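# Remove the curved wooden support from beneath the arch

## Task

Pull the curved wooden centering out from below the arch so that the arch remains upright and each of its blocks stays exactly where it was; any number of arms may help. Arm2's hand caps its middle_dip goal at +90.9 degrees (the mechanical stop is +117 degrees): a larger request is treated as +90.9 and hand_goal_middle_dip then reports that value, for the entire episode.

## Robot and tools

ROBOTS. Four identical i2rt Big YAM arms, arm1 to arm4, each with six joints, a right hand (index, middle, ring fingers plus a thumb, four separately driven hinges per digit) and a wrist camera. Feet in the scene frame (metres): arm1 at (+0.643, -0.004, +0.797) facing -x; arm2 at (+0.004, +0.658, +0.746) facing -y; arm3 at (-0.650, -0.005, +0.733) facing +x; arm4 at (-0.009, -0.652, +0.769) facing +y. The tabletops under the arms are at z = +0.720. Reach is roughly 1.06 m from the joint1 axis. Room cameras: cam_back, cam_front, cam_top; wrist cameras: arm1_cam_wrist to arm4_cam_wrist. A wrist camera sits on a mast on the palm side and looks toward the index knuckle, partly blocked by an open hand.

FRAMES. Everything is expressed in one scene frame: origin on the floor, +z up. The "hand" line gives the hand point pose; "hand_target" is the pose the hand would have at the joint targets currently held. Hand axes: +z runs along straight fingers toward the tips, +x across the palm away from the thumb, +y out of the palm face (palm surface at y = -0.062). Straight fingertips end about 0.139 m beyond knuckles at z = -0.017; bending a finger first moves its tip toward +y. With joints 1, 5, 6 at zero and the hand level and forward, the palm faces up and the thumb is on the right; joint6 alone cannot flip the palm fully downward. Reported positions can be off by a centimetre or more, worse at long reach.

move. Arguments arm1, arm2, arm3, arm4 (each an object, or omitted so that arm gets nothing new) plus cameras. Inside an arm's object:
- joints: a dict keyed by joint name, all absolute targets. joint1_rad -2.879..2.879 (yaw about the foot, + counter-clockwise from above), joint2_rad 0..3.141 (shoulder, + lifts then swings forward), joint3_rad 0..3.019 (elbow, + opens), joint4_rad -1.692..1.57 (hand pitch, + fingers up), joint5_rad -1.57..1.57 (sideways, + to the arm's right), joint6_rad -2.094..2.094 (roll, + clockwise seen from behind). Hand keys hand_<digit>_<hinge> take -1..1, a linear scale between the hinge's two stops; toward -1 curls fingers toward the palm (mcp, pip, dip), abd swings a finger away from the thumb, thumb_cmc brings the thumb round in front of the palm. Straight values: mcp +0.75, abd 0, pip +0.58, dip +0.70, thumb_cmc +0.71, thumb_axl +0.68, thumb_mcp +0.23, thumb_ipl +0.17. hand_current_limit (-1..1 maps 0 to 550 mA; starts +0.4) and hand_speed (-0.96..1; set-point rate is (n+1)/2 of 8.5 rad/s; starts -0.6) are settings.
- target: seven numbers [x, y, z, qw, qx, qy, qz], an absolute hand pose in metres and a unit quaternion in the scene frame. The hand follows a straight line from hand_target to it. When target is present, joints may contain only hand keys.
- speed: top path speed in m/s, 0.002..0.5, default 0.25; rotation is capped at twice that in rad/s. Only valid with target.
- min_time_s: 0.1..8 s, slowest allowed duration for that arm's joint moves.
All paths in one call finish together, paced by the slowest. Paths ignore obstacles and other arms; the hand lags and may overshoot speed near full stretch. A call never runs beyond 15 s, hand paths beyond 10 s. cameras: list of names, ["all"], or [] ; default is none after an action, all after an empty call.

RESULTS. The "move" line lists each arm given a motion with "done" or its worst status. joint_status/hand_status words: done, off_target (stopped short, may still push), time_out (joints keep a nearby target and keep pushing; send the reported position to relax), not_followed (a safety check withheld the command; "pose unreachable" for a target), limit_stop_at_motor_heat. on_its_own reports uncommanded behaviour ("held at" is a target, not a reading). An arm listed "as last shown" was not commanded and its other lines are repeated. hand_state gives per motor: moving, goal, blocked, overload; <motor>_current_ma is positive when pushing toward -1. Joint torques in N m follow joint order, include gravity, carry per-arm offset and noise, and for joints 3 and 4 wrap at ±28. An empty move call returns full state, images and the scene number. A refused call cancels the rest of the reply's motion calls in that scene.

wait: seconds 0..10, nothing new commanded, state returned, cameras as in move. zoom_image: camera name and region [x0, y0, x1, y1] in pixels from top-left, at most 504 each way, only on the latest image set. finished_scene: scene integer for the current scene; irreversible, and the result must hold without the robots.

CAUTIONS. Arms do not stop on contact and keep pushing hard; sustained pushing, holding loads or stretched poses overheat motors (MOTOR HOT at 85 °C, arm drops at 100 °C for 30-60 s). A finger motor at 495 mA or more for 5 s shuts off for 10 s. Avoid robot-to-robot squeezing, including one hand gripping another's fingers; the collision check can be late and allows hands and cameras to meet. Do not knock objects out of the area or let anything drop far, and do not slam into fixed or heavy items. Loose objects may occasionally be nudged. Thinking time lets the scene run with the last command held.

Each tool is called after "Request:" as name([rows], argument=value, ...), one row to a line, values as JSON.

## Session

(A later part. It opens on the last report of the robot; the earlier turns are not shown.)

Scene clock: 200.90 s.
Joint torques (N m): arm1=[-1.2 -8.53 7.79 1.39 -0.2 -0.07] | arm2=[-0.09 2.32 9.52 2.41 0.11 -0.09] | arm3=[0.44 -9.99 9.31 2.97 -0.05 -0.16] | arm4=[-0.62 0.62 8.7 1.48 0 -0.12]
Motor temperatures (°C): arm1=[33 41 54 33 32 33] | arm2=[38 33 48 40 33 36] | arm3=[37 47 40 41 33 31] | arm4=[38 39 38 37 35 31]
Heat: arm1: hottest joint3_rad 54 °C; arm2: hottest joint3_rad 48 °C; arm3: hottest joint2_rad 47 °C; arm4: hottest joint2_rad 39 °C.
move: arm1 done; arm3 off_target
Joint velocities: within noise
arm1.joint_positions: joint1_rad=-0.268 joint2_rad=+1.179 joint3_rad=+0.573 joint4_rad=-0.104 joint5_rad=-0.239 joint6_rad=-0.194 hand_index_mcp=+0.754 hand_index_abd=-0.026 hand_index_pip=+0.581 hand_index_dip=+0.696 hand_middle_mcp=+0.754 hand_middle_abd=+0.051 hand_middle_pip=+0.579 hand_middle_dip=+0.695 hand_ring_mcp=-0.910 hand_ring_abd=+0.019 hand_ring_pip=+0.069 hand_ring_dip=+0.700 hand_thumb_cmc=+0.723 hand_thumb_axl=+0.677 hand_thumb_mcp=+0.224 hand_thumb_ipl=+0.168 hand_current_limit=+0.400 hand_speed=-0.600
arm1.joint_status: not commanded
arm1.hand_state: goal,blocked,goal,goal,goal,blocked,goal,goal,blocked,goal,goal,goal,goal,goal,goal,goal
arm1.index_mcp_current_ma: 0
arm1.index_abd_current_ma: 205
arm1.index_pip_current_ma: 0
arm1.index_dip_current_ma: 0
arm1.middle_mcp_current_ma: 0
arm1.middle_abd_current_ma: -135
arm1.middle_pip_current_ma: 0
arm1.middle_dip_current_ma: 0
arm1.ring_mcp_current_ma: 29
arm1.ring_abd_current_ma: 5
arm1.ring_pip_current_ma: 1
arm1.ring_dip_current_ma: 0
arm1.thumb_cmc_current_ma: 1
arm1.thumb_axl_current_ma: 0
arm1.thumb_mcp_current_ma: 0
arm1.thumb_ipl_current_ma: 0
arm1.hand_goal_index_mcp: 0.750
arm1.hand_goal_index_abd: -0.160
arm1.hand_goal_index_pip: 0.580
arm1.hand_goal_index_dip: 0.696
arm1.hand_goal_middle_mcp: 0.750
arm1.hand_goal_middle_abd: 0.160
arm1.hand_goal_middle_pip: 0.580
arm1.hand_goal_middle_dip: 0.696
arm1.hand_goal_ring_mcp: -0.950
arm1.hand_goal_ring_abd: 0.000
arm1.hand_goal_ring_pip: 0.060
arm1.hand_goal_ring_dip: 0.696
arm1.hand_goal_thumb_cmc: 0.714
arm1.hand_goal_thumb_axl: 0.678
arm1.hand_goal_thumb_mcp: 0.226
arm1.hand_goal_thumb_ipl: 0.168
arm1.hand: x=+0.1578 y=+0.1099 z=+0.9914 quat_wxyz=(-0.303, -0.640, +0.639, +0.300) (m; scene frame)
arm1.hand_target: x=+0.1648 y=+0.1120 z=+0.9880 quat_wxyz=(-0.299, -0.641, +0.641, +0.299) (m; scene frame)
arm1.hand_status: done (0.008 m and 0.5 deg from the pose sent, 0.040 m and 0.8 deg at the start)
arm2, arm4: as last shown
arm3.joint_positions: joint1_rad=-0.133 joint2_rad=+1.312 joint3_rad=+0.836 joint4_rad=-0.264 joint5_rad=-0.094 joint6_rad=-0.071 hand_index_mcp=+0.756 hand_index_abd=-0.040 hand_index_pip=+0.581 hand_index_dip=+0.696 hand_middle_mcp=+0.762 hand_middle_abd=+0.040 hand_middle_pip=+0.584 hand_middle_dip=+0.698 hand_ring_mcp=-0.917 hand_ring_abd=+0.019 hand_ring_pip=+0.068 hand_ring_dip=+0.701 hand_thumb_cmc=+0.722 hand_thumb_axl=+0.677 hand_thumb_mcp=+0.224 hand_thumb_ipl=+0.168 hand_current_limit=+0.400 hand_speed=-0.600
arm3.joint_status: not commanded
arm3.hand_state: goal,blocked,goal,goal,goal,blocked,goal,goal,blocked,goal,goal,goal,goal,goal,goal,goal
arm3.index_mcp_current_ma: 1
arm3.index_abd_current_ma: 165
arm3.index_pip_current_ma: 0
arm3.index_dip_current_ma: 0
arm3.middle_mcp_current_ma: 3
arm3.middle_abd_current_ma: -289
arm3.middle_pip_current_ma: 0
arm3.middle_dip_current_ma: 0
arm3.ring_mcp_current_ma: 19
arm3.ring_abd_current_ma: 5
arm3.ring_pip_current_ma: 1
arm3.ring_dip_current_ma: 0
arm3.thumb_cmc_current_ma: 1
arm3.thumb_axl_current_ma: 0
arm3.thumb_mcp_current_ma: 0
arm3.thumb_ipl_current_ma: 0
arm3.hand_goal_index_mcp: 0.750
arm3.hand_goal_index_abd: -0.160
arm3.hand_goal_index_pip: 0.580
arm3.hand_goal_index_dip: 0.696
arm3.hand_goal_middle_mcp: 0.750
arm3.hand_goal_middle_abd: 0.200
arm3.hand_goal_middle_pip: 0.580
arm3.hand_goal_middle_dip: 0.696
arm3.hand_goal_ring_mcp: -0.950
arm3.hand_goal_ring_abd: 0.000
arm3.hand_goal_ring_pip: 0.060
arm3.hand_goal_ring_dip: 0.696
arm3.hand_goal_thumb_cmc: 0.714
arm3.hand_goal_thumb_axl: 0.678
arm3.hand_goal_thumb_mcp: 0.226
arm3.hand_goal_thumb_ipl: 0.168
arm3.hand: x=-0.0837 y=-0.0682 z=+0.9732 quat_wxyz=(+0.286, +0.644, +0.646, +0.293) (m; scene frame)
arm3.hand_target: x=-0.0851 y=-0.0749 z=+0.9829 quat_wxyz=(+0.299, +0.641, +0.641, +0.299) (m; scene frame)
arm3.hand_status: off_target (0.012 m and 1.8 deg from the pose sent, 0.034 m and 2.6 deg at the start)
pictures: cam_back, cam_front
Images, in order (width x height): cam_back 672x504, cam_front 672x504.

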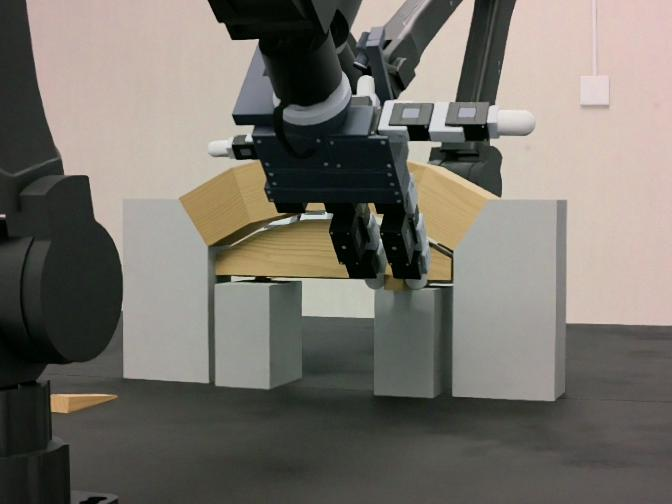

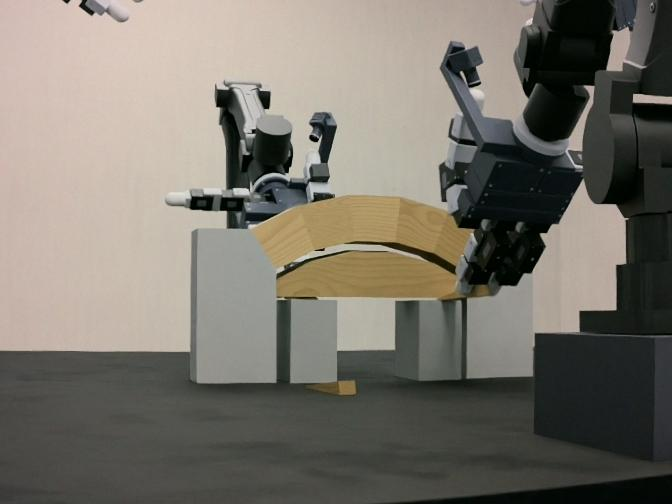

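Request:
move(arm1={"target": [0.20, 0.114, 0.980, 0.2988, 0.6408, -0.6408, -0.2988], "speed": 0.12}, arm3={"target": [-0.12, -0.075, 0.977, 0.2988, 0.6408, 0.6408, 0.2988], "speed": 0.1}, cameras=["cam_front", "cam_back"])

Request:
zoom_image(camera="cam_back", region=[320, 240, 440, 320])

Request:
zoom_image(camera="cam_front", region=[400, 240, 520, 320])

Scene clock: 202.23 s.
Joint torques (N m): arm1=[-1.61 -7 7.95 1.05 -0.33 -0.1] | arm2=[-0.09 2.26 9.52 2.41 0.11 -0.09] | arm3=[-0.32 -8.18 9.24 2.69 -0.1 -0.14] | arm4=[-0.67 0.62 8.69 1.5 0 -0.12]
Motor temperatures (°C): arm1=[33 41 54 33 32 33] | arm2=[38 33 48 40 33 36] | arm3=[37 47 40 41 33 31] | arm4=[38 39 38 37 35 31]
Heat: arm1: hottest joint3_rad 54 °C; arm2: hottest joint3_rad 48 °C; arm3: hottest joint2_rad 47 °C; arm4: hottest joint2_rad 39 °C.
move: arm1 done; arm3 done
Joint velocities: within noise
arm1.joint_positions: joint1_rad=-0.318 joint2_rad=+1.089 joint3_rad=+0.485 joint4_rad=-0.115 joint5_rad=-0.272 joint6_rad=-0.224 hand_index_mcp=+0.761 hand_index_abd=-0.026 hand_index_pip=+0.585 hand_index_dip=+0.697 hand_middle_mcp=+0.753 hand_middle_abd=+0.051 hand_middle_pip=+0.579 hand_middle_dip=+0.695 hand_ring_mcp=-0.910 hand_ring_abd=+0.019 hand_ring_pip=+0.069 hand_ring_dip=+0.700 hand_thumb_cmc=+0.723 hand_thumb_axl=+0.677 hand_thumb_mcp=+0.224 hand_thumb_ipl=+0.168 hand_current_limit=+0.400 hand_speed=-0.600
arm1.joint_status: not commanded
arm1.hand_state: goal,blocked,goal,goal,goal,blocked,goal,goal,blocked,goal,goal,goal,goal,goal,goal,goal
arm1.index_mcp_current_ma: 2
arm1.index_abd_current_ma: 205
arm1.index_pip_current_ma: 0
arm1.index_dip_current_ma: 0
arm1.middle_mcp_current_ma: 0
arm1.middle_abd_current_ma: -135
arm1.middle_pip_current_ma: 0
arm1.middle_dip_current_ma: 0
arm1.ring_mcp_current_ma: 29
arm1.ring_abd_current_ma: 5
arm1.ring_pip_current_ma: 1
arm1.ring_dip_current_ma: 0
arm1.thumb_cmc_current_ma: 1
arm1.thumb_axl_current_ma: 0
arm1.thumb_mcp_current_ma: 0
arm1.thumb_ipl_current_ma: 0
arm1.hand_goal_index_mcp: 0.750
arm1.hand_goal_index_abd: -0.160
arm1.hand_goal_index_pip: 0.580
arm1.hand_goal_index_dip: 0.696
arm1.hand_goal_middle_mcp: 0.750
arm1.hand_goal_middle_abd: 0.160
arm1.hand_goal_middle_pip: 0.580
arm1.hand_goal_middle_dip: 0.696
arm1.hand_goal_ring_mcp: -0.950
arm1.hand_goal_ring_abd: 0.000
arm1.hand_goal_ring_pip: 0.060
arm1.hand_goal_ring_dip: 0.696
arm1.hand_goal_thumb_cmc: 0.714
arm1.hand_goal_thumb_axl: 0.678
arm1.hand_goal_thumb_mcp: 0.226
arm1.hand_goal_thumb_ipl: 0.168
arm1.hand: x=+0.1943 y=+0.1139 z=+0.9830 quat_wxyz=(-0.302, -0.639, +0.641, +0.300) (m; scene frame)
arm1.hand_target: x=+0.1999 y=+0.1139 z=+0.9798 quat_wxyz=(-0.299, -0.641, +0.641, +0.299) (m; scene frame)
arm1.hand_status: done (0.006 m and 0.5 deg from the pose sent, 0.044 m and 0.5 deg at the start)
arm2, arm4: as last shown
arm3.joint_positions: joint1_rad=-0.146 joint2_rad=+1.217 joint3_rad=+0.745 joint4_rad=-0.257 joint5_rad=-0.102 joint6_rad=-0.079 hand_index_mcp=+0.756 hand_index_abd=-0.040 hand_index_pip=+0.581 hand_index_dip=+0.696 hand_middle_mcp=+0.764 hand_middle_abd=+0.040 hand_middle_pip=+0.586 hand_middle_dip=+0.698 hand_ring_mcp=-0.917 hand_ring_abd=+0.019 hand_ring_pip=+0.068 hand_ring_dip=+0.701 hand_thumb_cmc=+0.722 hand_thumb_axl=+0.677 hand_thumb_mcp=+0.224 hand_thumb_ipl=+0.168 hand_current_limit=+0.400 hand_speed=-0.600
arm3.joint_status: not commanded
arm3.hand_state: goal,blocked,goal,goal,goal,blocked,goal,goal,blocked,goal,goal,goal,goal,goal,goal,goal
arm3.index_mcp_current_ma: 1
arm3.index_abd_current_ma: 165
arm3.index_pip_current_ma: 0
arm3.index_dip_current_ma: 0
arm3.middle_mcp_current_ma: 3
arm3.middle_abd_current_ma: -289
arm3.middle_pip_current_ma: 1
arm3.middle_dip_current_ma: 0
arm3.ring_mcp_current_ma: 19
arm3.ring_abd_current_ma: 5
arm3.ring_pip_current_ma: 1
arm3.ring_dip_current_ma: 0
arm3.thumb_cmc_current_ma: 1
arm3.thumb_axl_current_ma: 0
arm3.thumb_mcp_current_ma: 0
arm3.thumb_ipl_current_ma: 0
arm3.hand_goal_index_mcp: 0.750
arm3.hand_goal_index_abd: -0.160
arm3.hand_goal_index_pip: 0.580
arm3.hand_goal_index_dip: 0.696
arm3.hand_goal_middle_mcp: 0.750
arm3.hand_goal_middle_abd: 0.200
arm3.hand_goal_middle_pip: 0.580
arm3.hand_goal_middle_dip: 0.696
arm3.hand_goal_ring_mcp: -0.950
arm3.hand_goal_ring_abd: 0.000
arm3.hand_goal_ring_pip: 0.060
arm3.hand_goal_ring_dip: 0.696
arm3.hand_goal_thumb_cmc: 0.714
arm3.hand_goal_thumb_axl: 0.678
arm3.hand_goal_thumb_mcp: 0.226
arm3.hand_goal_thumb_ipl: 0.168
arm3.hand: x=-0.1184 y=-0.0693 z=+0.9724 quat_wxyz=(+0.290, +0.643, +0.644, +0.296) (m; scene frame)
arm3.hand_target: x=-0.1200 y=-0.0751 z=+0.9769 quat_wxyz=(+0.299, +0.641, +0.641, +0.299) (m; scene frame)
arm3.hand_status: done (0.007 m and 1.1 deg from the pose sent, 0.037 m and 1.8 deg at the start)
pictures: cam_back, cam_front
Images, in order (width x height): cam_back 672x504, cam_front 672x504.

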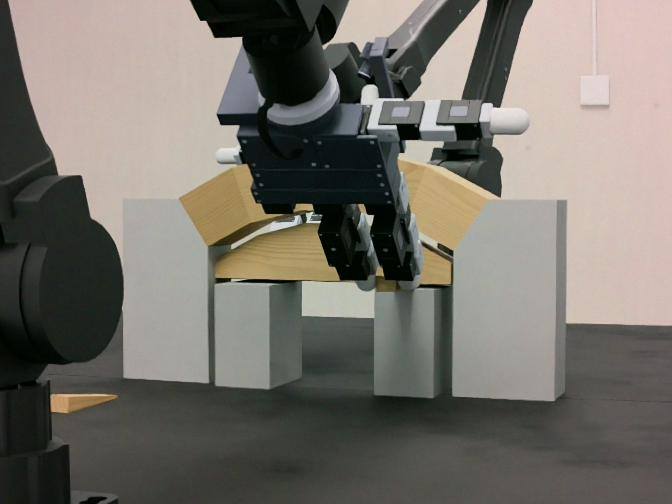

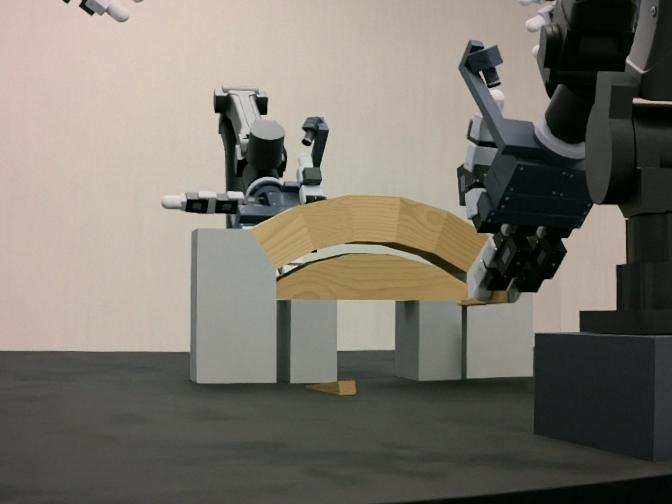

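Scaled by 4.200 from the camera's 672x504 image, which has a finer 960x720 frame.

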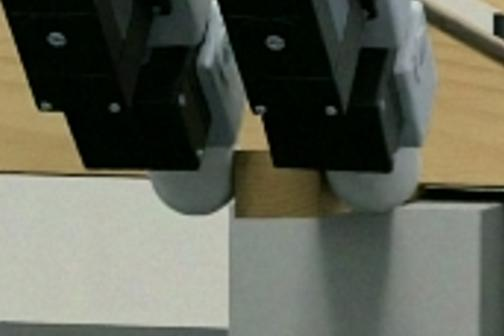

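Scaled by 4.200 from the camera's 672x504 image, which has a finer 960x720 frame.

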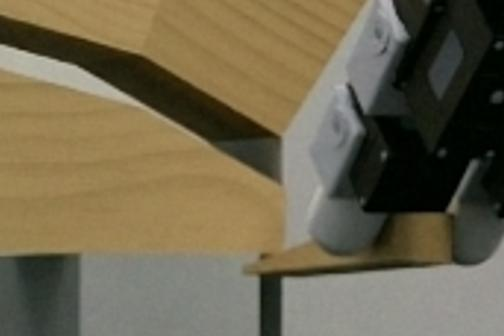

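Request:
move(arm1={"target": [0.25, 0.13, 0.985, 0.2988, 0.6408, -0.6408, -0.2988], "speed": 0.15}, arm3={"target": [-0.155, -0.075, 0.973, 0.2988, 0.6408, 0.6408, 0.2988], "speed": 0.1}, cameras=["cam_front", "cam_back"])

Request:
zoom_image(camera="cam_back", region=[320, 240, 440, 320])

Scene clock: 203.70 s.
Joint torques (N m): arm1=[-1.67 -4.89 8.4 1.17 -0.45 -0.09] | arm2=[-0.09 2.32 9.52 2.43 0.11 -0.1] | arm3=[0.79 -6.36 9.25 2.13 -0.1 -0.1] | arm4=[-0.62 0.67 8.7 1.47 0 -0.12]
Motor temperatures (°C): arm1=[33 41 53 33 32 33] | arm2=[38 33 48 40 33 36] | arm3=[37 47 40 41 33 31] | arm4=[38 39 38 37 35 31]
Heat: arm1: hottest joint3_rad 53 °C; arm2: hottest joint3_rad 48 °C; arm3: hottest joint2_rad 47 °C; arm4: hottest joint2_rad 39 °C.
move: arm1 done; arm3 done
Joint velocities: within noise
arm1.joint_positions: joint1_rad=-0.458 joint2_rad=+0.931 joint3_rad=+0.420 joint4_rad=-0.240 joint5_rad=-0.375 joint6_rad=-0.325 hand_index_mcp=+0.761 hand_index_abd=-0.026 hand_index_pip=+0.585 hand_index_dip=+0.697 hand_middle_mcp=+0.753 hand_middle_abd=+0.051 hand_middle_pip=+0.579 hand_middle_dip=+0.695 hand_ring_mcp=-0.910 hand_ring_abd=+0.019 hand_ring_pip=+0.069 hand_ring_dip=+0.700 hand_thumb_cmc=+0.723 hand_thumb_axl=+0.677 hand_thumb_mcp=+0.224 hand_thumb_ipl=+0.168 hand_current_limit=+0.400 hand_speed=-0.600
arm1.joint_status: not commanded
arm1.hand_state: goal,blocked,goal,goal,goal,blocked,goal,goal,blocked,goal,goal,goal,goal,goal,goal,goal
arm1.index_mcp_current_ma: 2
arm1.index_abd_current_ma: 205
arm1.index_pip_current_ma: 0
arm1.index_dip_current_ma: 0
arm1.middle_mcp_current_ma: 0
arm1.middle_abd_current_ma: -135
arm1.middle_pip_current_ma: 0
arm1.middle_dip_current_ma: 0
arm1.ring_mcp_current_ma: 29
arm1.ring_abd_current_ma: 5
arm1.ring_pip_current_ma: 1
arm1.ring_dip_current_ma: 0
arm1.thumb_cmc_current_ma: 1
arm1.thumb_axl_current_ma: 0
arm1.thumb_mcp_current_ma: 0
arm1.thumb_ipl_current_ma: 0
arm1.hand_goal_index_mcp: 0.750
arm1.hand_goal_index_abd: -0.160
arm1.hand_goal_index_pip: 0.580
arm1.hand_goal_index_dip: 0.696
arm1.hand_goal_middle_mcp: 0.750
arm1.hand_goal_middle_abd: 0.160
arm1.hand_goal_middle_pip: 0.580
arm1.hand_goal_middle_dip: 0.696
arm1.hand_goal_ring_mcp: -0.950
arm1.hand_goal_ring_abd: 0.000
arm1.hand_goal_ring_pip: 0.060
arm1.hand_goal_ring_dip: 0.696
arm1.hand_goal_thumb_cmc: 0.714
arm1.hand_goal_thumb_axl: 0.678
arm1.hand_goal_thumb_mcp: 0.226
arm1.hand_goal_thumb_ipl: 0.168
arm1.hand: x=+0.2449 y=+0.1307 z=+0.9887 quat_wxyz=(-0.301, -0.639, +0.641, +0.300) (m; scene frame)
arm1.hand_target: x=+0.2498 y=+0.1300 z=+0.9850 quat_wxyz=(-0.299, -0.641, +0.641, +0.299) (m; scene frame)
arm1.hand_status: done (0.006 m and 0.4 deg from the pose sent, 0.058 m and 0.5 deg at the start)
arm2, arm4: as last shown
arm3.joint_positions: joint1_rad=-0.161 joint2_rad=+1.117 joint3_rad=+0.661 joint4_rad=-0.257 joint5_rad=-0.114 joint6_rad=-0.090 hand_index_mcp=+0.753 hand_index_abd=-0.040 hand_index_pip=+0.580 hand_index_dip=+0.696 hand_middle_mcp=+0.764 hand_middle_abd=+0.040 hand_middle_pip=+0.586 hand_middle_dip=+0.698 hand_ring_mcp=-0.917 hand_ring_abd=+0.019 hand_ring_pip=+0.068 hand_ring_dip=+0.701 hand_thumb_cmc=+0.722 hand_thumb_axl=+0.677 hand_thumb_mcp=+0.224 hand_thumb_ipl=+0.168 hand_current_limit=+0.400 hand_speed=-0.600
arm3.joint_status: not commanded
arm3.hand_state: goal,blocked,goal,goal,goal,blocked,goal,goal,blocked,goal,goal,goal,goal,goal,goal,goal
arm3.index_mcp_current_ma: 0
arm3.index_abd_current_ma: 165
arm3.index_pip_current_ma: 0
arm3.index_dip_current_ma: 0
arm3.middle_mcp_current_ma: 3
arm3.middle_abd_current_ma: -289
arm3.middle_pip_current_ma: 1
arm3.middle_dip_current_ma: 0
arm3.ring_mcp_current_ma: 19
arm3.ring_abd_current_ma: 5
arm3.ring_pip_current_ma: 1
arm3.ring_dip_current_ma: 0
arm3.thumb_cmc_current_ma: 1
arm3.thumb_axl_current_ma: 0
arm3.thumb_mcp_current_ma: 0
arm3.thumb_ipl_current_ma: 0
arm3.hand_goal_index_mcp: 0.750
arm3.hand_goal_index_abd: -0.160
arm3.hand_goal_index_pip: 0.580
arm3.hand_goal_index_dip: 0.696
arm3.hand_goal_middle_mcp: 0.750
arm3.hand_goal_middle_abd: 0.200
arm3.hand_goal_middle_pip: 0.580
arm3.hand_goal_middle_dip: 0.696
arm3.hand_goal_ring_mcp: -0.950
arm3.hand_goal_ring_abd: 0.000
arm3.hand_goal_ring_pip: 0.060
arm3.hand_goal_ring_dip: 0.696
arm3.hand_goal_thumb_cmc: 0.714
arm3.hand_goal_thumb_axl: 0.678
arm3.hand_goal_thumb_mcp: 0.226
arm3.hand_goal_thumb_ipl: 0.168
arm3.hand: x=-0.1519 y=-0.0697 z=+0.9735 quat_wxyz=(+0.297, +0.639, +0.642, +0.301) (m; scene frame)
arm3.hand_target: x=-0.1550 y=-0.0749 z=+0.9730 quat_wxyz=(+0.299, +0.641, +0.641, +0.299) (m; scene frame)
arm3.hand_status: done (0.006 m and 0.4 deg from the pose sent, 0.037 m and 1.1 deg at the start)
pictures: cam_back, cam_front
Images, in order (width x height): cam_back 672x504, cam_front 672x504.

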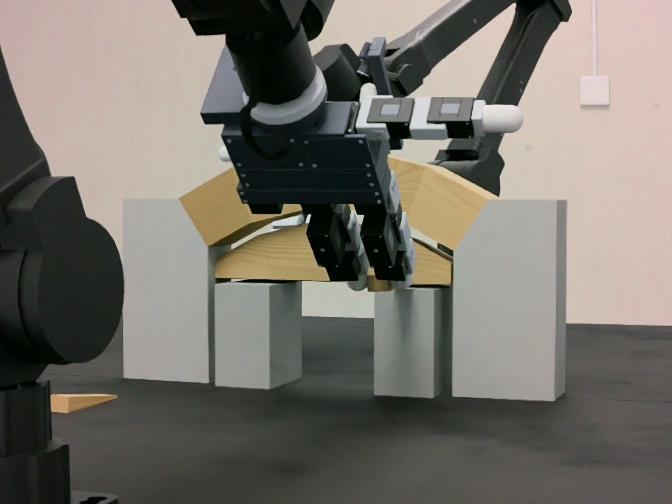

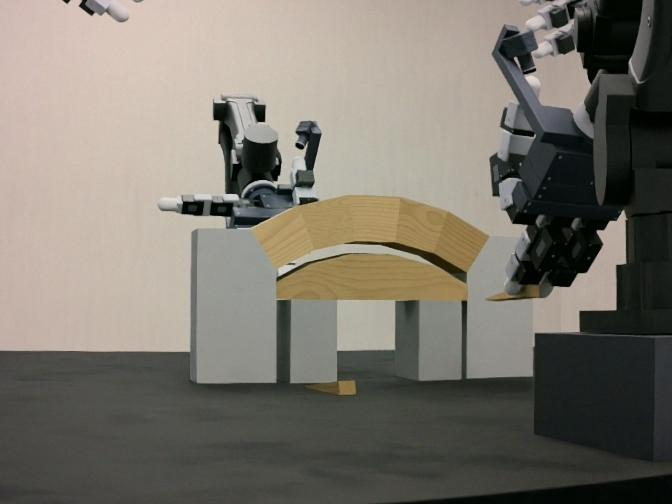

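Scaled by 4.200 from the camera's 672x504 image, which has a finer 960x720 frame.

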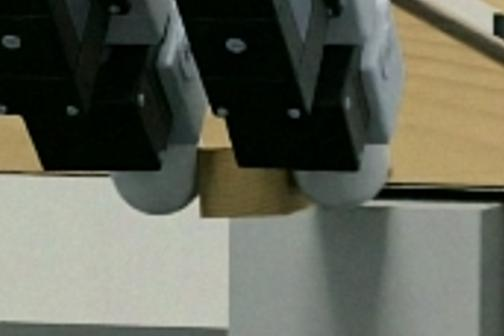

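Request:
move(arm1={"target": [0.255, 0.15, 0.885, 0.2988, 0.6408, -0.6408, -0.2988], "speed": 0.2}, arm3={"target": [-0.22, -0.09, 0.98, 0.2988, 0.6408, 0.6408, 0.2988], "speed": 0.15}, cameras=["cam_front", "cam_back"])

Request:
zoom_image(camera="cam_back", region=[200, 160, 520, 400])

Scene clock: 205.37 s.
Joint torques (N m): arm1=[-1.38 -4.6 5.57 2.03 -0.47 -0.08] | arm2=[-0.09 2.32 9.54 2.41 0.11 -0.09] | arm3=[-0.21 -3.9 9.46 1.96 -0.23 -0.06] | arm4=[-0.56 0.56 8.73 1.48 0.01 -0.11]
Motor temperatures (°C): arm1=[33 41 53 33 32 33] | arm2=[38 33 48 40 33 36] | arm3=[37 47 40 41 33 31] | arm4=[38 39 38 36 35 31]
Heat: arm1: hottest joint3_rad 53 °C; arm2: hottest joint3_rad 48 °C; arm3: hottest joint2_rad 47 °C; arm4: hottest joint2_rad 39 °C.
move: arm1 done; arm3 done
Joint velocities: within noise
arm1.joint_positions: joint1_rad=-0.541 joint2_rad=+1.291 joint3_rad=+0.292 joint4_rad=+0.225 joint5_rad=-0.434 joint6_rad=-0.388 hand_index_mcp=+0.761 hand_index_abd=-0.026 hand_index_pip=+0.585 hand_index_dip=+0.697 hand_middle_mcp=+0.753 hand_middle_abd=+0.051 hand_middle_pip=+0.579 hand_middle_dip=+0.695 hand_ring_mcp=-0.910 hand_ring_abd=+0.019 hand_ring_pip=+0.069 hand_ring_dip=+0.700 hand_thumb_cmc=+0.723 hand_thumb_axl=+0.677 hand_thumb_mcp=+0.224 hand_thumb_ipl=+0.168 hand_current_limit=+0.400 hand_speed=-0.600
arm1.joint_status: not commanded
arm1.hand_state: goal,blocked,goal,goal,goal,blocked,goal,goal,blocked,goal,goal,goal,goal,goal,goal,goal
arm1.index_mcp_current_ma: 2
arm1.index_abd_current_ma: 205
arm1.index_pip_current_ma: 0
arm1.index_dip_current_ma: 0
arm1.middle_mcp_current_ma: 0
arm1.middle_abd_current_ma: -135
arm1.middle_pip_current_ma: 0
arm1.middle_dip_current_ma: 0
arm1.ring_mcp_current_ma: 29
arm1.ring_abd_current_ma: 5
arm1.ring_pip_current_ma: 1
arm1.ring_dip_current_ma: 0
arm1.thumb_cmc_current_ma: 1
arm1.thumb_axl_current_ma: 0
arm1.thumb_mcp_current_ma: 0
arm1.thumb_ipl_current_ma: 0
arm1.hand_goal_index_mcp: 0.750
arm1.hand_goal_index_abd: -0.160
arm1.hand_goal_index_pip: 0.580
arm1.hand_goal_index_dip: 0.696
arm1.hand_goal_middle_mcp: 0.750
arm1.hand_goal_middle_abd: 0.160
arm1.hand_goal_middle_pip: 0.580
arm1.hand_goal_middle_dip: 0.696
arm1.hand_goal_ring_mcp: -0.950
arm1.hand_goal_ring_abd: 0.000
arm1.hand_goal_ring_pip: 0.060
arm1.hand_goal_ring_dip: 0.696
arm1.hand_goal_thumb_cmc: 0.714
arm1.hand_goal_thumb_axl: 0.678
arm1.hand_goal_thumb_mcp: 0.226
arm1.hand_goal_thumb_ipl: 0.168
arm1.hand: x=+0.2515 y=+0.1502 z=+0.8915 quat_wxyz=(-0.301, -0.639, +0.640, +0.301) (m; scene frame)
arm1.hand_target: x=+0.2551 y=+0.1499 z=+0.8851 quat_wxyz=(-0.299, -0.641, +0.641, +0.299) (m; scene frame)
arm1.hand_status: done (0.007 m and 0.4 deg from the pose sent, 0.106 m and 0.4 deg at the start)
arm2, arm4: as last shown
arm3.joint_positions: joint1_rad=-0.259 joint2_rad=+0.900 joint3_rad=+0.558 joint4_rad=-0.372 joint5_rad=-0.188 joint6_rad=-0.155 hand_index_mcp=+0.752 hand_index_abd=-0.040 hand_index_pip=+0.580 hand_index_dip=+0.696 hand_middle_mcp=+0.764 hand_middle_abd=+0.040 hand_middle_pip=+0.586 hand_middle_dip=+0.698 hand_ring_mcp=-0.917 hand_ring_abd=+0.019 hand_ring_pip=+0.068 hand_ring_dip=+0.701 hand_thumb_cmc=+0.722 hand_thumb_axl=+0.677 hand_thumb_mcp=+0.224 hand_thumb_ipl=+0.168 hand_current_limit=+0.400 hand_speed=-0.600
arm3.joint_status: not commanded
arm3.hand_state: goal,blocked,goal,goal,goal,blocked,goal,goal,blocked,goal,goal,goal,goal,goal,goal,goal
arm3.index_mcp_current_ma: 0
arm3.index_abd_current_ma: 165
arm3.index_pip_current_ma: 0
arm3.index_dip_current_ma: 0
arm3.middle_mcp_current_ma: 3
arm3.middle_abd_current_ma: -288
arm3.middle_pip_current_ma: 1
arm3.middle_dip_current_ma: 0
arm3.ring_mcp_current_ma: 19
arm3.ring_abd_current_ma: 5
arm3.ring_pip_current_ma: 1
arm3.ring_dip_current_ma: 0
arm3.thumb_cmc_current_ma: 1
arm3.thumb_axl_current_ma: 0
arm3.thumb_mcp_current_ma: 0
arm3.thumb_ipl_current_ma: 0
arm3.hand_goal_index_mcp: 0.750
arm3.hand_goal_index_abd: -0.160
arm3.hand_goal_index_pip: 0.580
arm3.hand_goal_index_dip: 0.696
arm3.hand_goal_middle_mcp: 0.750
arm3.hand_goal_middle_abd: 0.200
arm3.hand_goal_middle_pip: 0.580
arm3.hand_goal_middle_dip: 0.696
arm3.hand_goal_ring_mcp: -0.950
arm3.hand_goal_ring_abd: 0.000
arm3.hand_goal_ring_pip: 0.060
arm3.hand_goal_ring_dip: 0.696
arm3.hand_goal_thumb_cmc: 0.714
arm3.hand_goal_thumb_axl: 0.678
arm3.hand_goal_thumb_mcp: 0.226
arm3.hand_goal_thumb_ipl: 0.168
arm3.hand: x=-0.2160 y=-0.0861 z=+0.9835 quat_wxyz=(+0.300, +0.638, +0.641, +0.303) (m; scene frame)
arm3.hand_target: x=-0.2199 y=-0.0899 z=+0.9799 quat_wxyz=(+0.299, +0.641, +0.641, +0.299) (m; scene frame)
arm3.hand_status: done (0.007 m and 0.6 deg from the pose sent, 0.071 m and 0.4 deg at the start)
pictures: cam_back, cam_front
Images, in order (width x height): cam_back 672x504, cam_front 672x504.

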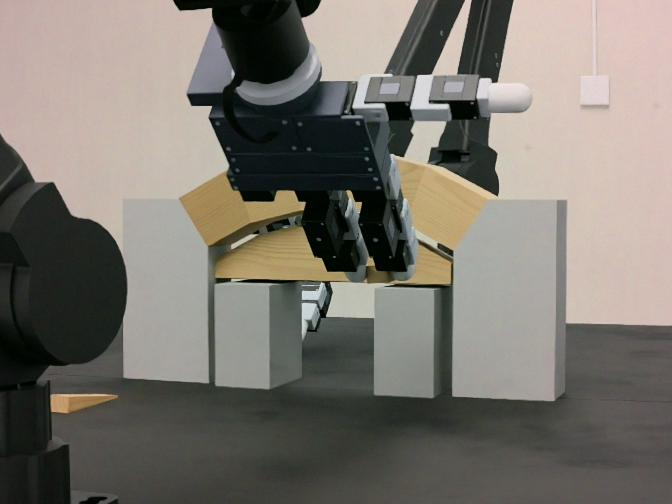

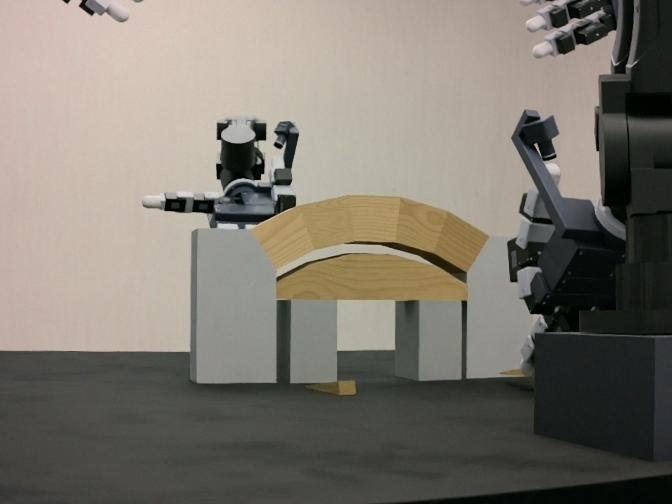

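Scaled by 1.575 from the camera's 672x504 image, which has a finer 960x720 frame.

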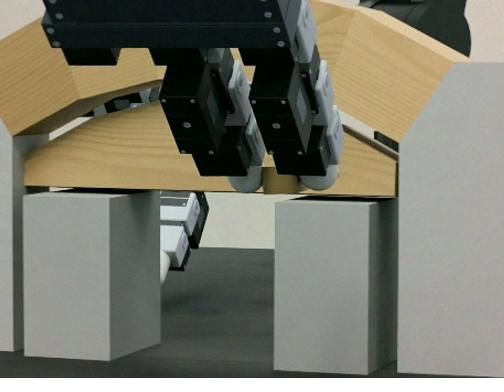

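Request:
move(arm1={"target": [0.255, 0.15, 0.860, 0.2988, 0.6408, -0.6408, -0.2988], "speed": 0.08}, arm3={"target": [-0.26, -0.19, 0.93, 0.2988, 0.6408, 0.6408, 0.2988], "speed": 0.25}, cameras=["cam_front", "cam_top"])

Request:
move(arm3={"target": [-0.26, -0.20, 0.875, 0.2988, 0.6408, 0.6408, 0.2988], "speed": 0.2}, cameras=["cam_front", "cam_top", "arm1_cam_wrist"])

Scene clock: 207.10 s.
Joint torques (N m): arm1=[-1.32 -4.78 4.25 1.62 -0.37 -0.03] | arm2=[-0.09 2.26 9.52 2.41 0.11 -0.09] | arm3=[0.62 -2.08 9.54 2.58 -0.52 -0.07] | arm4=[-0.62 0.62 8.7 1.48 0 -0.11]
Motor temperatures (°C): arm1=[33 41 53 33 32 33] | arm2=[38 33 48 40 33 36] | arm3=[37 47 40 41 33 31] | arm4=[38 39 38 36 35 31]
Heat: arm1: hottest joint3_rad 53 °C; arm2: hottest joint3_rad 48 °C; arm3: hottest joint2_rad 47 °C; arm4: hottest joint2_rad 39 °C.
move: arm1 off_target; arm3 done
Joint velocities: within noise
arm1.joint_positions: joint1_rad=-0.541 joint2_rad=+1.413 joint3_rad=+0.279 joint4_rad=+0.383 joint5_rad=-0.437 joint6_rad=-0.391 hand_index_mcp=+0.747 hand_index_abd=-0.026 hand_index_pip=+0.577 hand_index_dip=+0.696 hand_middle_mcp=+0.746 hand_middle_abd=+0.051 hand_middle_pip=+0.576 hand_middle_dip=+0.695 hand_ring_mcp=-0.910 hand_ring_abd=+0.019 hand_ring_pip=+0.069 hand_ring_dip=+0.700 hand_thumb_cmc=+0.723 hand_thumb_axl=+0.677 hand_thumb_mcp=+0.224 hand_thumb_ipl=+0.168 hand_current_limit=+0.400 hand_speed=-0.600
arm1.joint_status: not commanded
arm1.hand_state: goal,blocked,goal,goal,goal,blocked,goal,goal,blocked,goal,goal,goal,goal,goal,goal,goal
arm1.index_mcp_current_ma: 0
arm1.index_abd_current_ma: 205
arm1.index_pip_current_ma: 0
arm1.index_dip_current_ma: 0
arm1.middle_mcp_current_ma: 0
arm1.middle_abd_current_ma: -135
arm1.middle_pip_current_ma: 0
arm1.middle_dip_current_ma: 0
arm1.ring_mcp_current_ma: 29
arm1.ring_abd_current_ma: 5
arm1.ring_pip_current_ma: 1
arm1.ring_dip_current_ma: 0
arm1.thumb_cmc_current_ma: 1
arm1.thumb_axl_current_ma: 0
arm1.thumb_mcp_current_ma: 0
arm1.thumb_ipl_current_ma: 0
arm1.hand_goal_index_mcp: 0.750
arm1.hand_goal_index_abd: -0.160
arm1.hand_goal_index_pip: 0.580
arm1.hand_goal_index_dip: 0.696
arm1.hand_goal_middle_mcp: 0.750
arm1.hand_goal_middle_abd: 0.160
arm1.hand_goal_middle_pip: 0.580
arm1.hand_goal_middle_dip: 0.696
arm1.hand_goal_ring_mcp: -0.950
arm1.hand_goal_ring_abd: 0.000
arm1.hand_goal_ring_pip: 0.060
arm1.hand_goal_ring_dip: 0.696
arm1.hand_goal_thumb_cmc: 0.714
arm1.hand_goal_thumb_axl: 0.678
arm1.hand_goal_thumb_mcp: 0.226
arm1.hand_goal_thumb_ipl: 0.168
arm1.hand: x=+0.2479 y=+0.1519 z=+0.8741 quat_wxyz=(-0.304, -0.640, +0.634, +0.312) (m; scene frame)
arm1.hand_target: x=+0.2552 y=+0.1498 z=+0.8604 quat_wxyz=(-0.299, -0.641, +0.641, +0.299) (m; scene frame)
arm1.hand_status: off_target (0.016 m and 1.8 deg from the pose sent, 0.032 m and 0.4 deg at the start)
arm2, arm4: as last shown
arm3.joint_positions: joint1_rad=-0.681 joint2_rad=+1.009 joint3_rad=+0.487 joint4_rad=-0.316 joint5_rad=-0.492 joint6_rad=-0.467 hand_index_mcp=+0.752 hand_index_abd=-0.040 hand_index_pip=+0.580 hand_index_dip=+0.696 hand_middle_mcp=+0.764 hand_middle_abd=+0.040 hand_middle_pip=+0.586 hand_middle_dip=+0.698 hand_ring_mcp=-0.917 hand_ring_abd=+0.019 hand_ring_pip=+0.068 hand_ring_dip=+0.701 hand_thumb_cmc=+0.722 hand_thumb_axl=+0.677 hand_thumb_mcp=+0.224 hand_thumb_ipl=+0.168 hand_current_limit=+0.400 hand_speed=-0.600
arm3.joint_status: not commanded
arm3.hand_state: goal,blocked,goal,goal,goal,blocked,goal,goal,blocked,goal,goal,goal,goal,goal,goal,goal
arm3.index_mcp_current_ma: 0
arm3.index_abd_current_ma: 165
arm3.index_pip_current_ma: 0
arm3.index_dip_current_ma: 0
arm3.middle_mcp_current_ma: 3
arm3.middle_abd_current_ma: -287
arm3.middle_pip_current_ma: 1
arm3.middle_dip_current_ma: 0
arm3.ring_mcp_current_ma: 19
arm3.ring_abd_current_ma: 5
arm3.ring_pip_current_ma: 1
arm3.ring_dip_current_ma: 0
arm3.thumb_cmc_current_ma: 1
arm3.thumb_axl_current_ma: 0
arm3.thumb_mcp_current_ma: 0
arm3.thumb_ipl_current_ma: 0
arm3.hand_goal_index_mcp: 0.750
arm3.hand_goal_index_abd: -0.160
arm3.hand_goal_index_pip: 0.580
arm3.hand_goal_index_dip: 0.696
arm3.hand_goal_middle_mcp: 0.750
arm3.hand_goal_middle_abd: 0.200
arm3.hand_goal_middle_pip: 0.580
arm3.hand_goal_middle_dip: 0.696
arm3.hand_goal_ring_mcp: -0.950
arm3.hand_goal_ring_abd: 0.000
arm3.hand_goal_ring_pip: 0.060
arm3.hand_goal_ring_dip: 0.696
arm3.hand_goal_thumb_cmc: 0.714
arm3.hand_goal_thumb_axl: 0.678
arm3.hand_goal_thumb_mcp: 0.226
arm3.hand_goal_thumb_ipl: 0.168
arm3.hand: x=-0.2607 y=-0.1837 z=+0.9288 quat_wxyz=(+0.292, +0.641, +0.643, +0.300) (m; scene frame)
arm3.hand_target: x=-0.2601 y=-0.1900 z=+0.9301 quat_wxyz=(+0.299, +0.641, +0.641, +0.299) (m; scene frame)
arm3.hand_status: done (0.006 m and 0.8 deg from the pose sent, 0.125 m and 0.6 deg at the start)
pictures: cam_front, cam_top
Images, in order (width x height): cam_front 672x504, cam_top 672x504.

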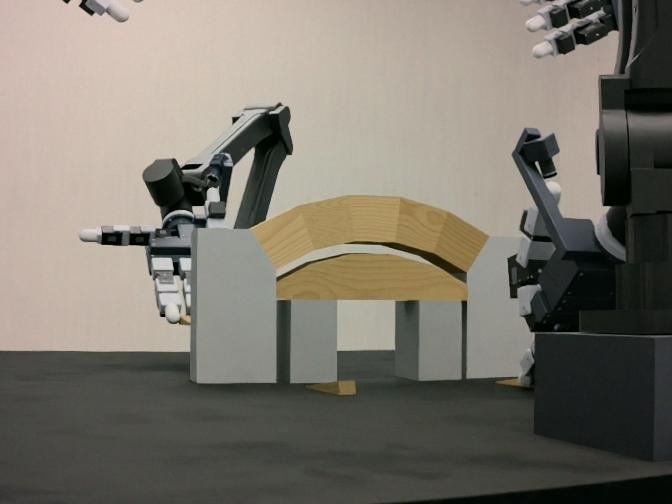

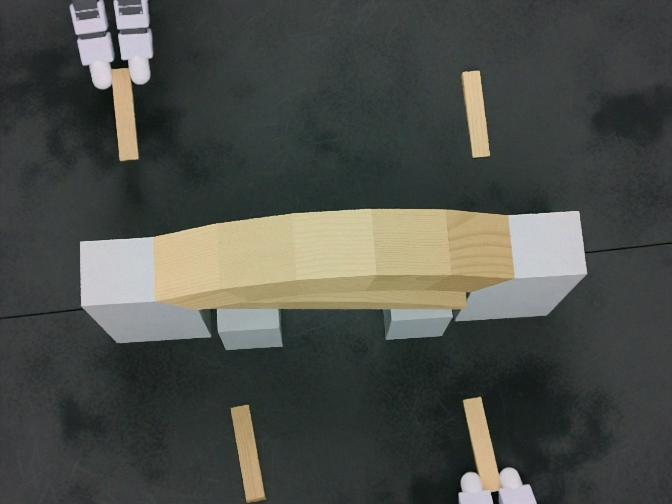

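Scene clock: 208.37 s.
Joint torques (N m): arm1=[-1.49 -5.19 4.3 1.81 -0.34 -0.06] | arm2=[-0.09 2.26 9.52 2.41 0.11 -0.09] | arm3=[0.56 -4.42 7.86 2.63 -0.49 -0.06] | arm4=[-0.56 0.62 8.69 1.48 0 -0.12]
Motor temperatures (°C): arm1=[33 41 52 33 32 33] | arm2=[38 33 48 40 33 36] | arm3=[37 47 40 41 33 31] | arm4=[38 39 38 36 35 31]
Heat: arm1: hottest joint3_rad 52 °C; arm2: hottest joint3_rad 48 °C; arm3: hottest joint2_rad 47 °C; arm4: hottest joint2_rad 39 °C.
move: arm3 done
Joint velocities: within noise
arm1, arm2, arm4: as last shown
arm3.joint_positions: joint1_rad=-0.711 joint2_rad=+1.176 joint3_rad=+0.421 joint4_rad=-0.089 joint5_rad=-0.511 joint6_rad=-0.493 hand_index_mcp=+0.752 hand_index_abd=-0.040 hand_index_pip=+0.580 hand_index_dip=+0.696 hand_middle_mcp=+0.764 hand_middle_abd=+0.040 hand_middle_pip=+0.586 hand_middle_dip=+0.698 hand_ring_mcp=-0.917 hand_ring_abd=+0.019 hand_ring_pip=+0.068 hand_ring_dip=+0.701 hand_thumb_cmc=+0.722 hand_thumb_axl=+0.677 hand_thumb_mcp=+0.224 hand_thumb_ipl=+0.168 hand_current_limit=+0.400 hand_speed=-0.600
arm3.joint_status: not commanded
arm3.hand_state: goal,blocked,goal,goal,goal,blocked,goal,goal,blocked,goal,goal,goal,goal,goal,goal,goal
arm3.index_mcp_current_ma: 0
arm3.index_abd_current_ma: 165
arm3.index_pip_current_ma: 0
arm3.index_dip_current_ma: 0
arm3.middle_mcp_current_ma: 4
arm3.middle_abd_current_ma: -287
arm3.middle_pip_current_ma: 1
arm3.middle_dip_current_ma: 0
arm3.ring_mcp_current_ma: 19
arm3.ring_abd_current_ma: 5
arm3.ring_pip_current_ma: 1
arm3.ring_dip_current_ma: 0
arm3.thumb_cmc_current_ma: 1
arm3.thumb_axl_current_ma: 0
arm3.thumb_mcp_current_ma: 0
arm3.thumb_ipl_current_ma: 0
arm3.hand_goal_index_mcp: 0.750
arm3.hand_goal_index_abd: -0.160
arm3.hand_goal_index_pip: 0.580
arm3.hand_goal_index_dip: 0.696
arm3.hand_goal_middle_mcp: 0.750
arm3.hand_goal_middle_abd: 0.200
arm3.hand_goal_middle_pip: 0.580
arm3.hand_goal_middle_dip: 0.696
arm3.hand_goal_ring_mcp: -0.950
arm3.hand_goal_ring_abd: 0.000
arm3.hand_goal_ring_pip: 0.060
arm3.hand_goal_ring_dip: 0.696
arm3.hand_goal_thumb_cmc: 0.714
arm3.hand_goal_thumb_axl: 0.678
arm3.hand_goal_thumb_mcp: 0.226
arm3.hand_goal_thumb_ipl: 0.168
arm3.hand: x=-0.2586 y=-0.1955 z=+0.8771 quat_wxyz=(+0.295, +0.640, +0.642, +0.301) (m; scene frame)
arm3.hand_target: x=-0.2601 y=-0.2000 z=+0.8750 quat_wxyz=(+0.299, +0.641, +0.641, +0.299) (m; scene frame)
arm3.hand_status: done (0.005 m and 0.5 deg from the pose sent, 0.056 m and 0.8 deg at the start)
pictures: arm1_cam_wrist, cam_front, cam_top
Images, in order (width x height): arm1_cam_wrist 672x504, cam_front 672x504, cam_top 672x504.

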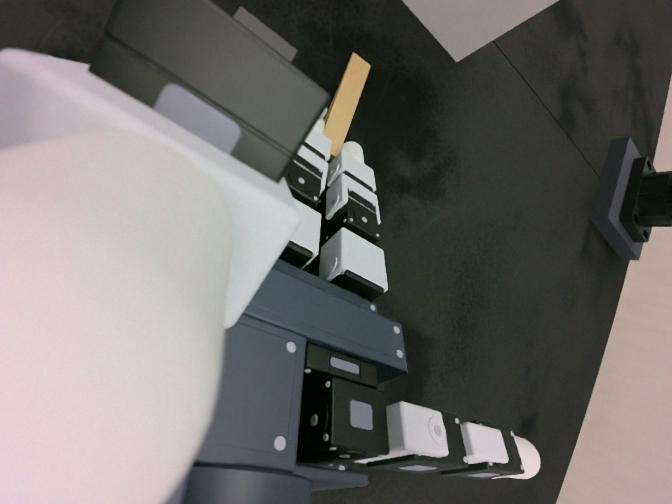

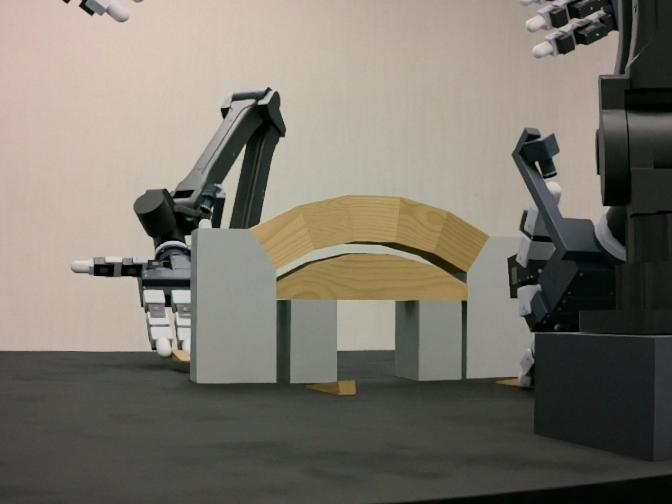

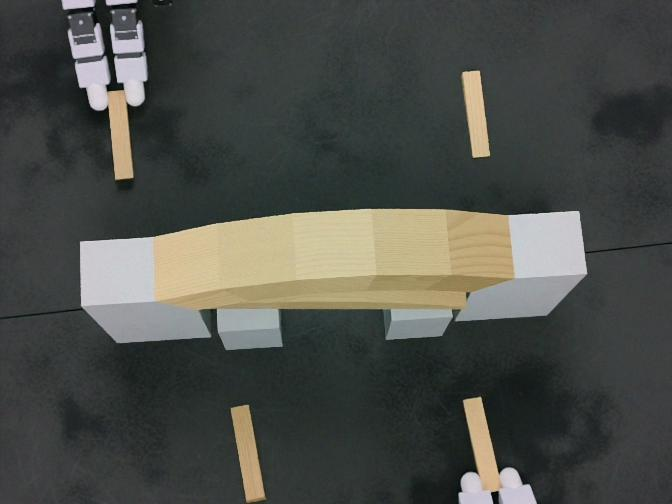

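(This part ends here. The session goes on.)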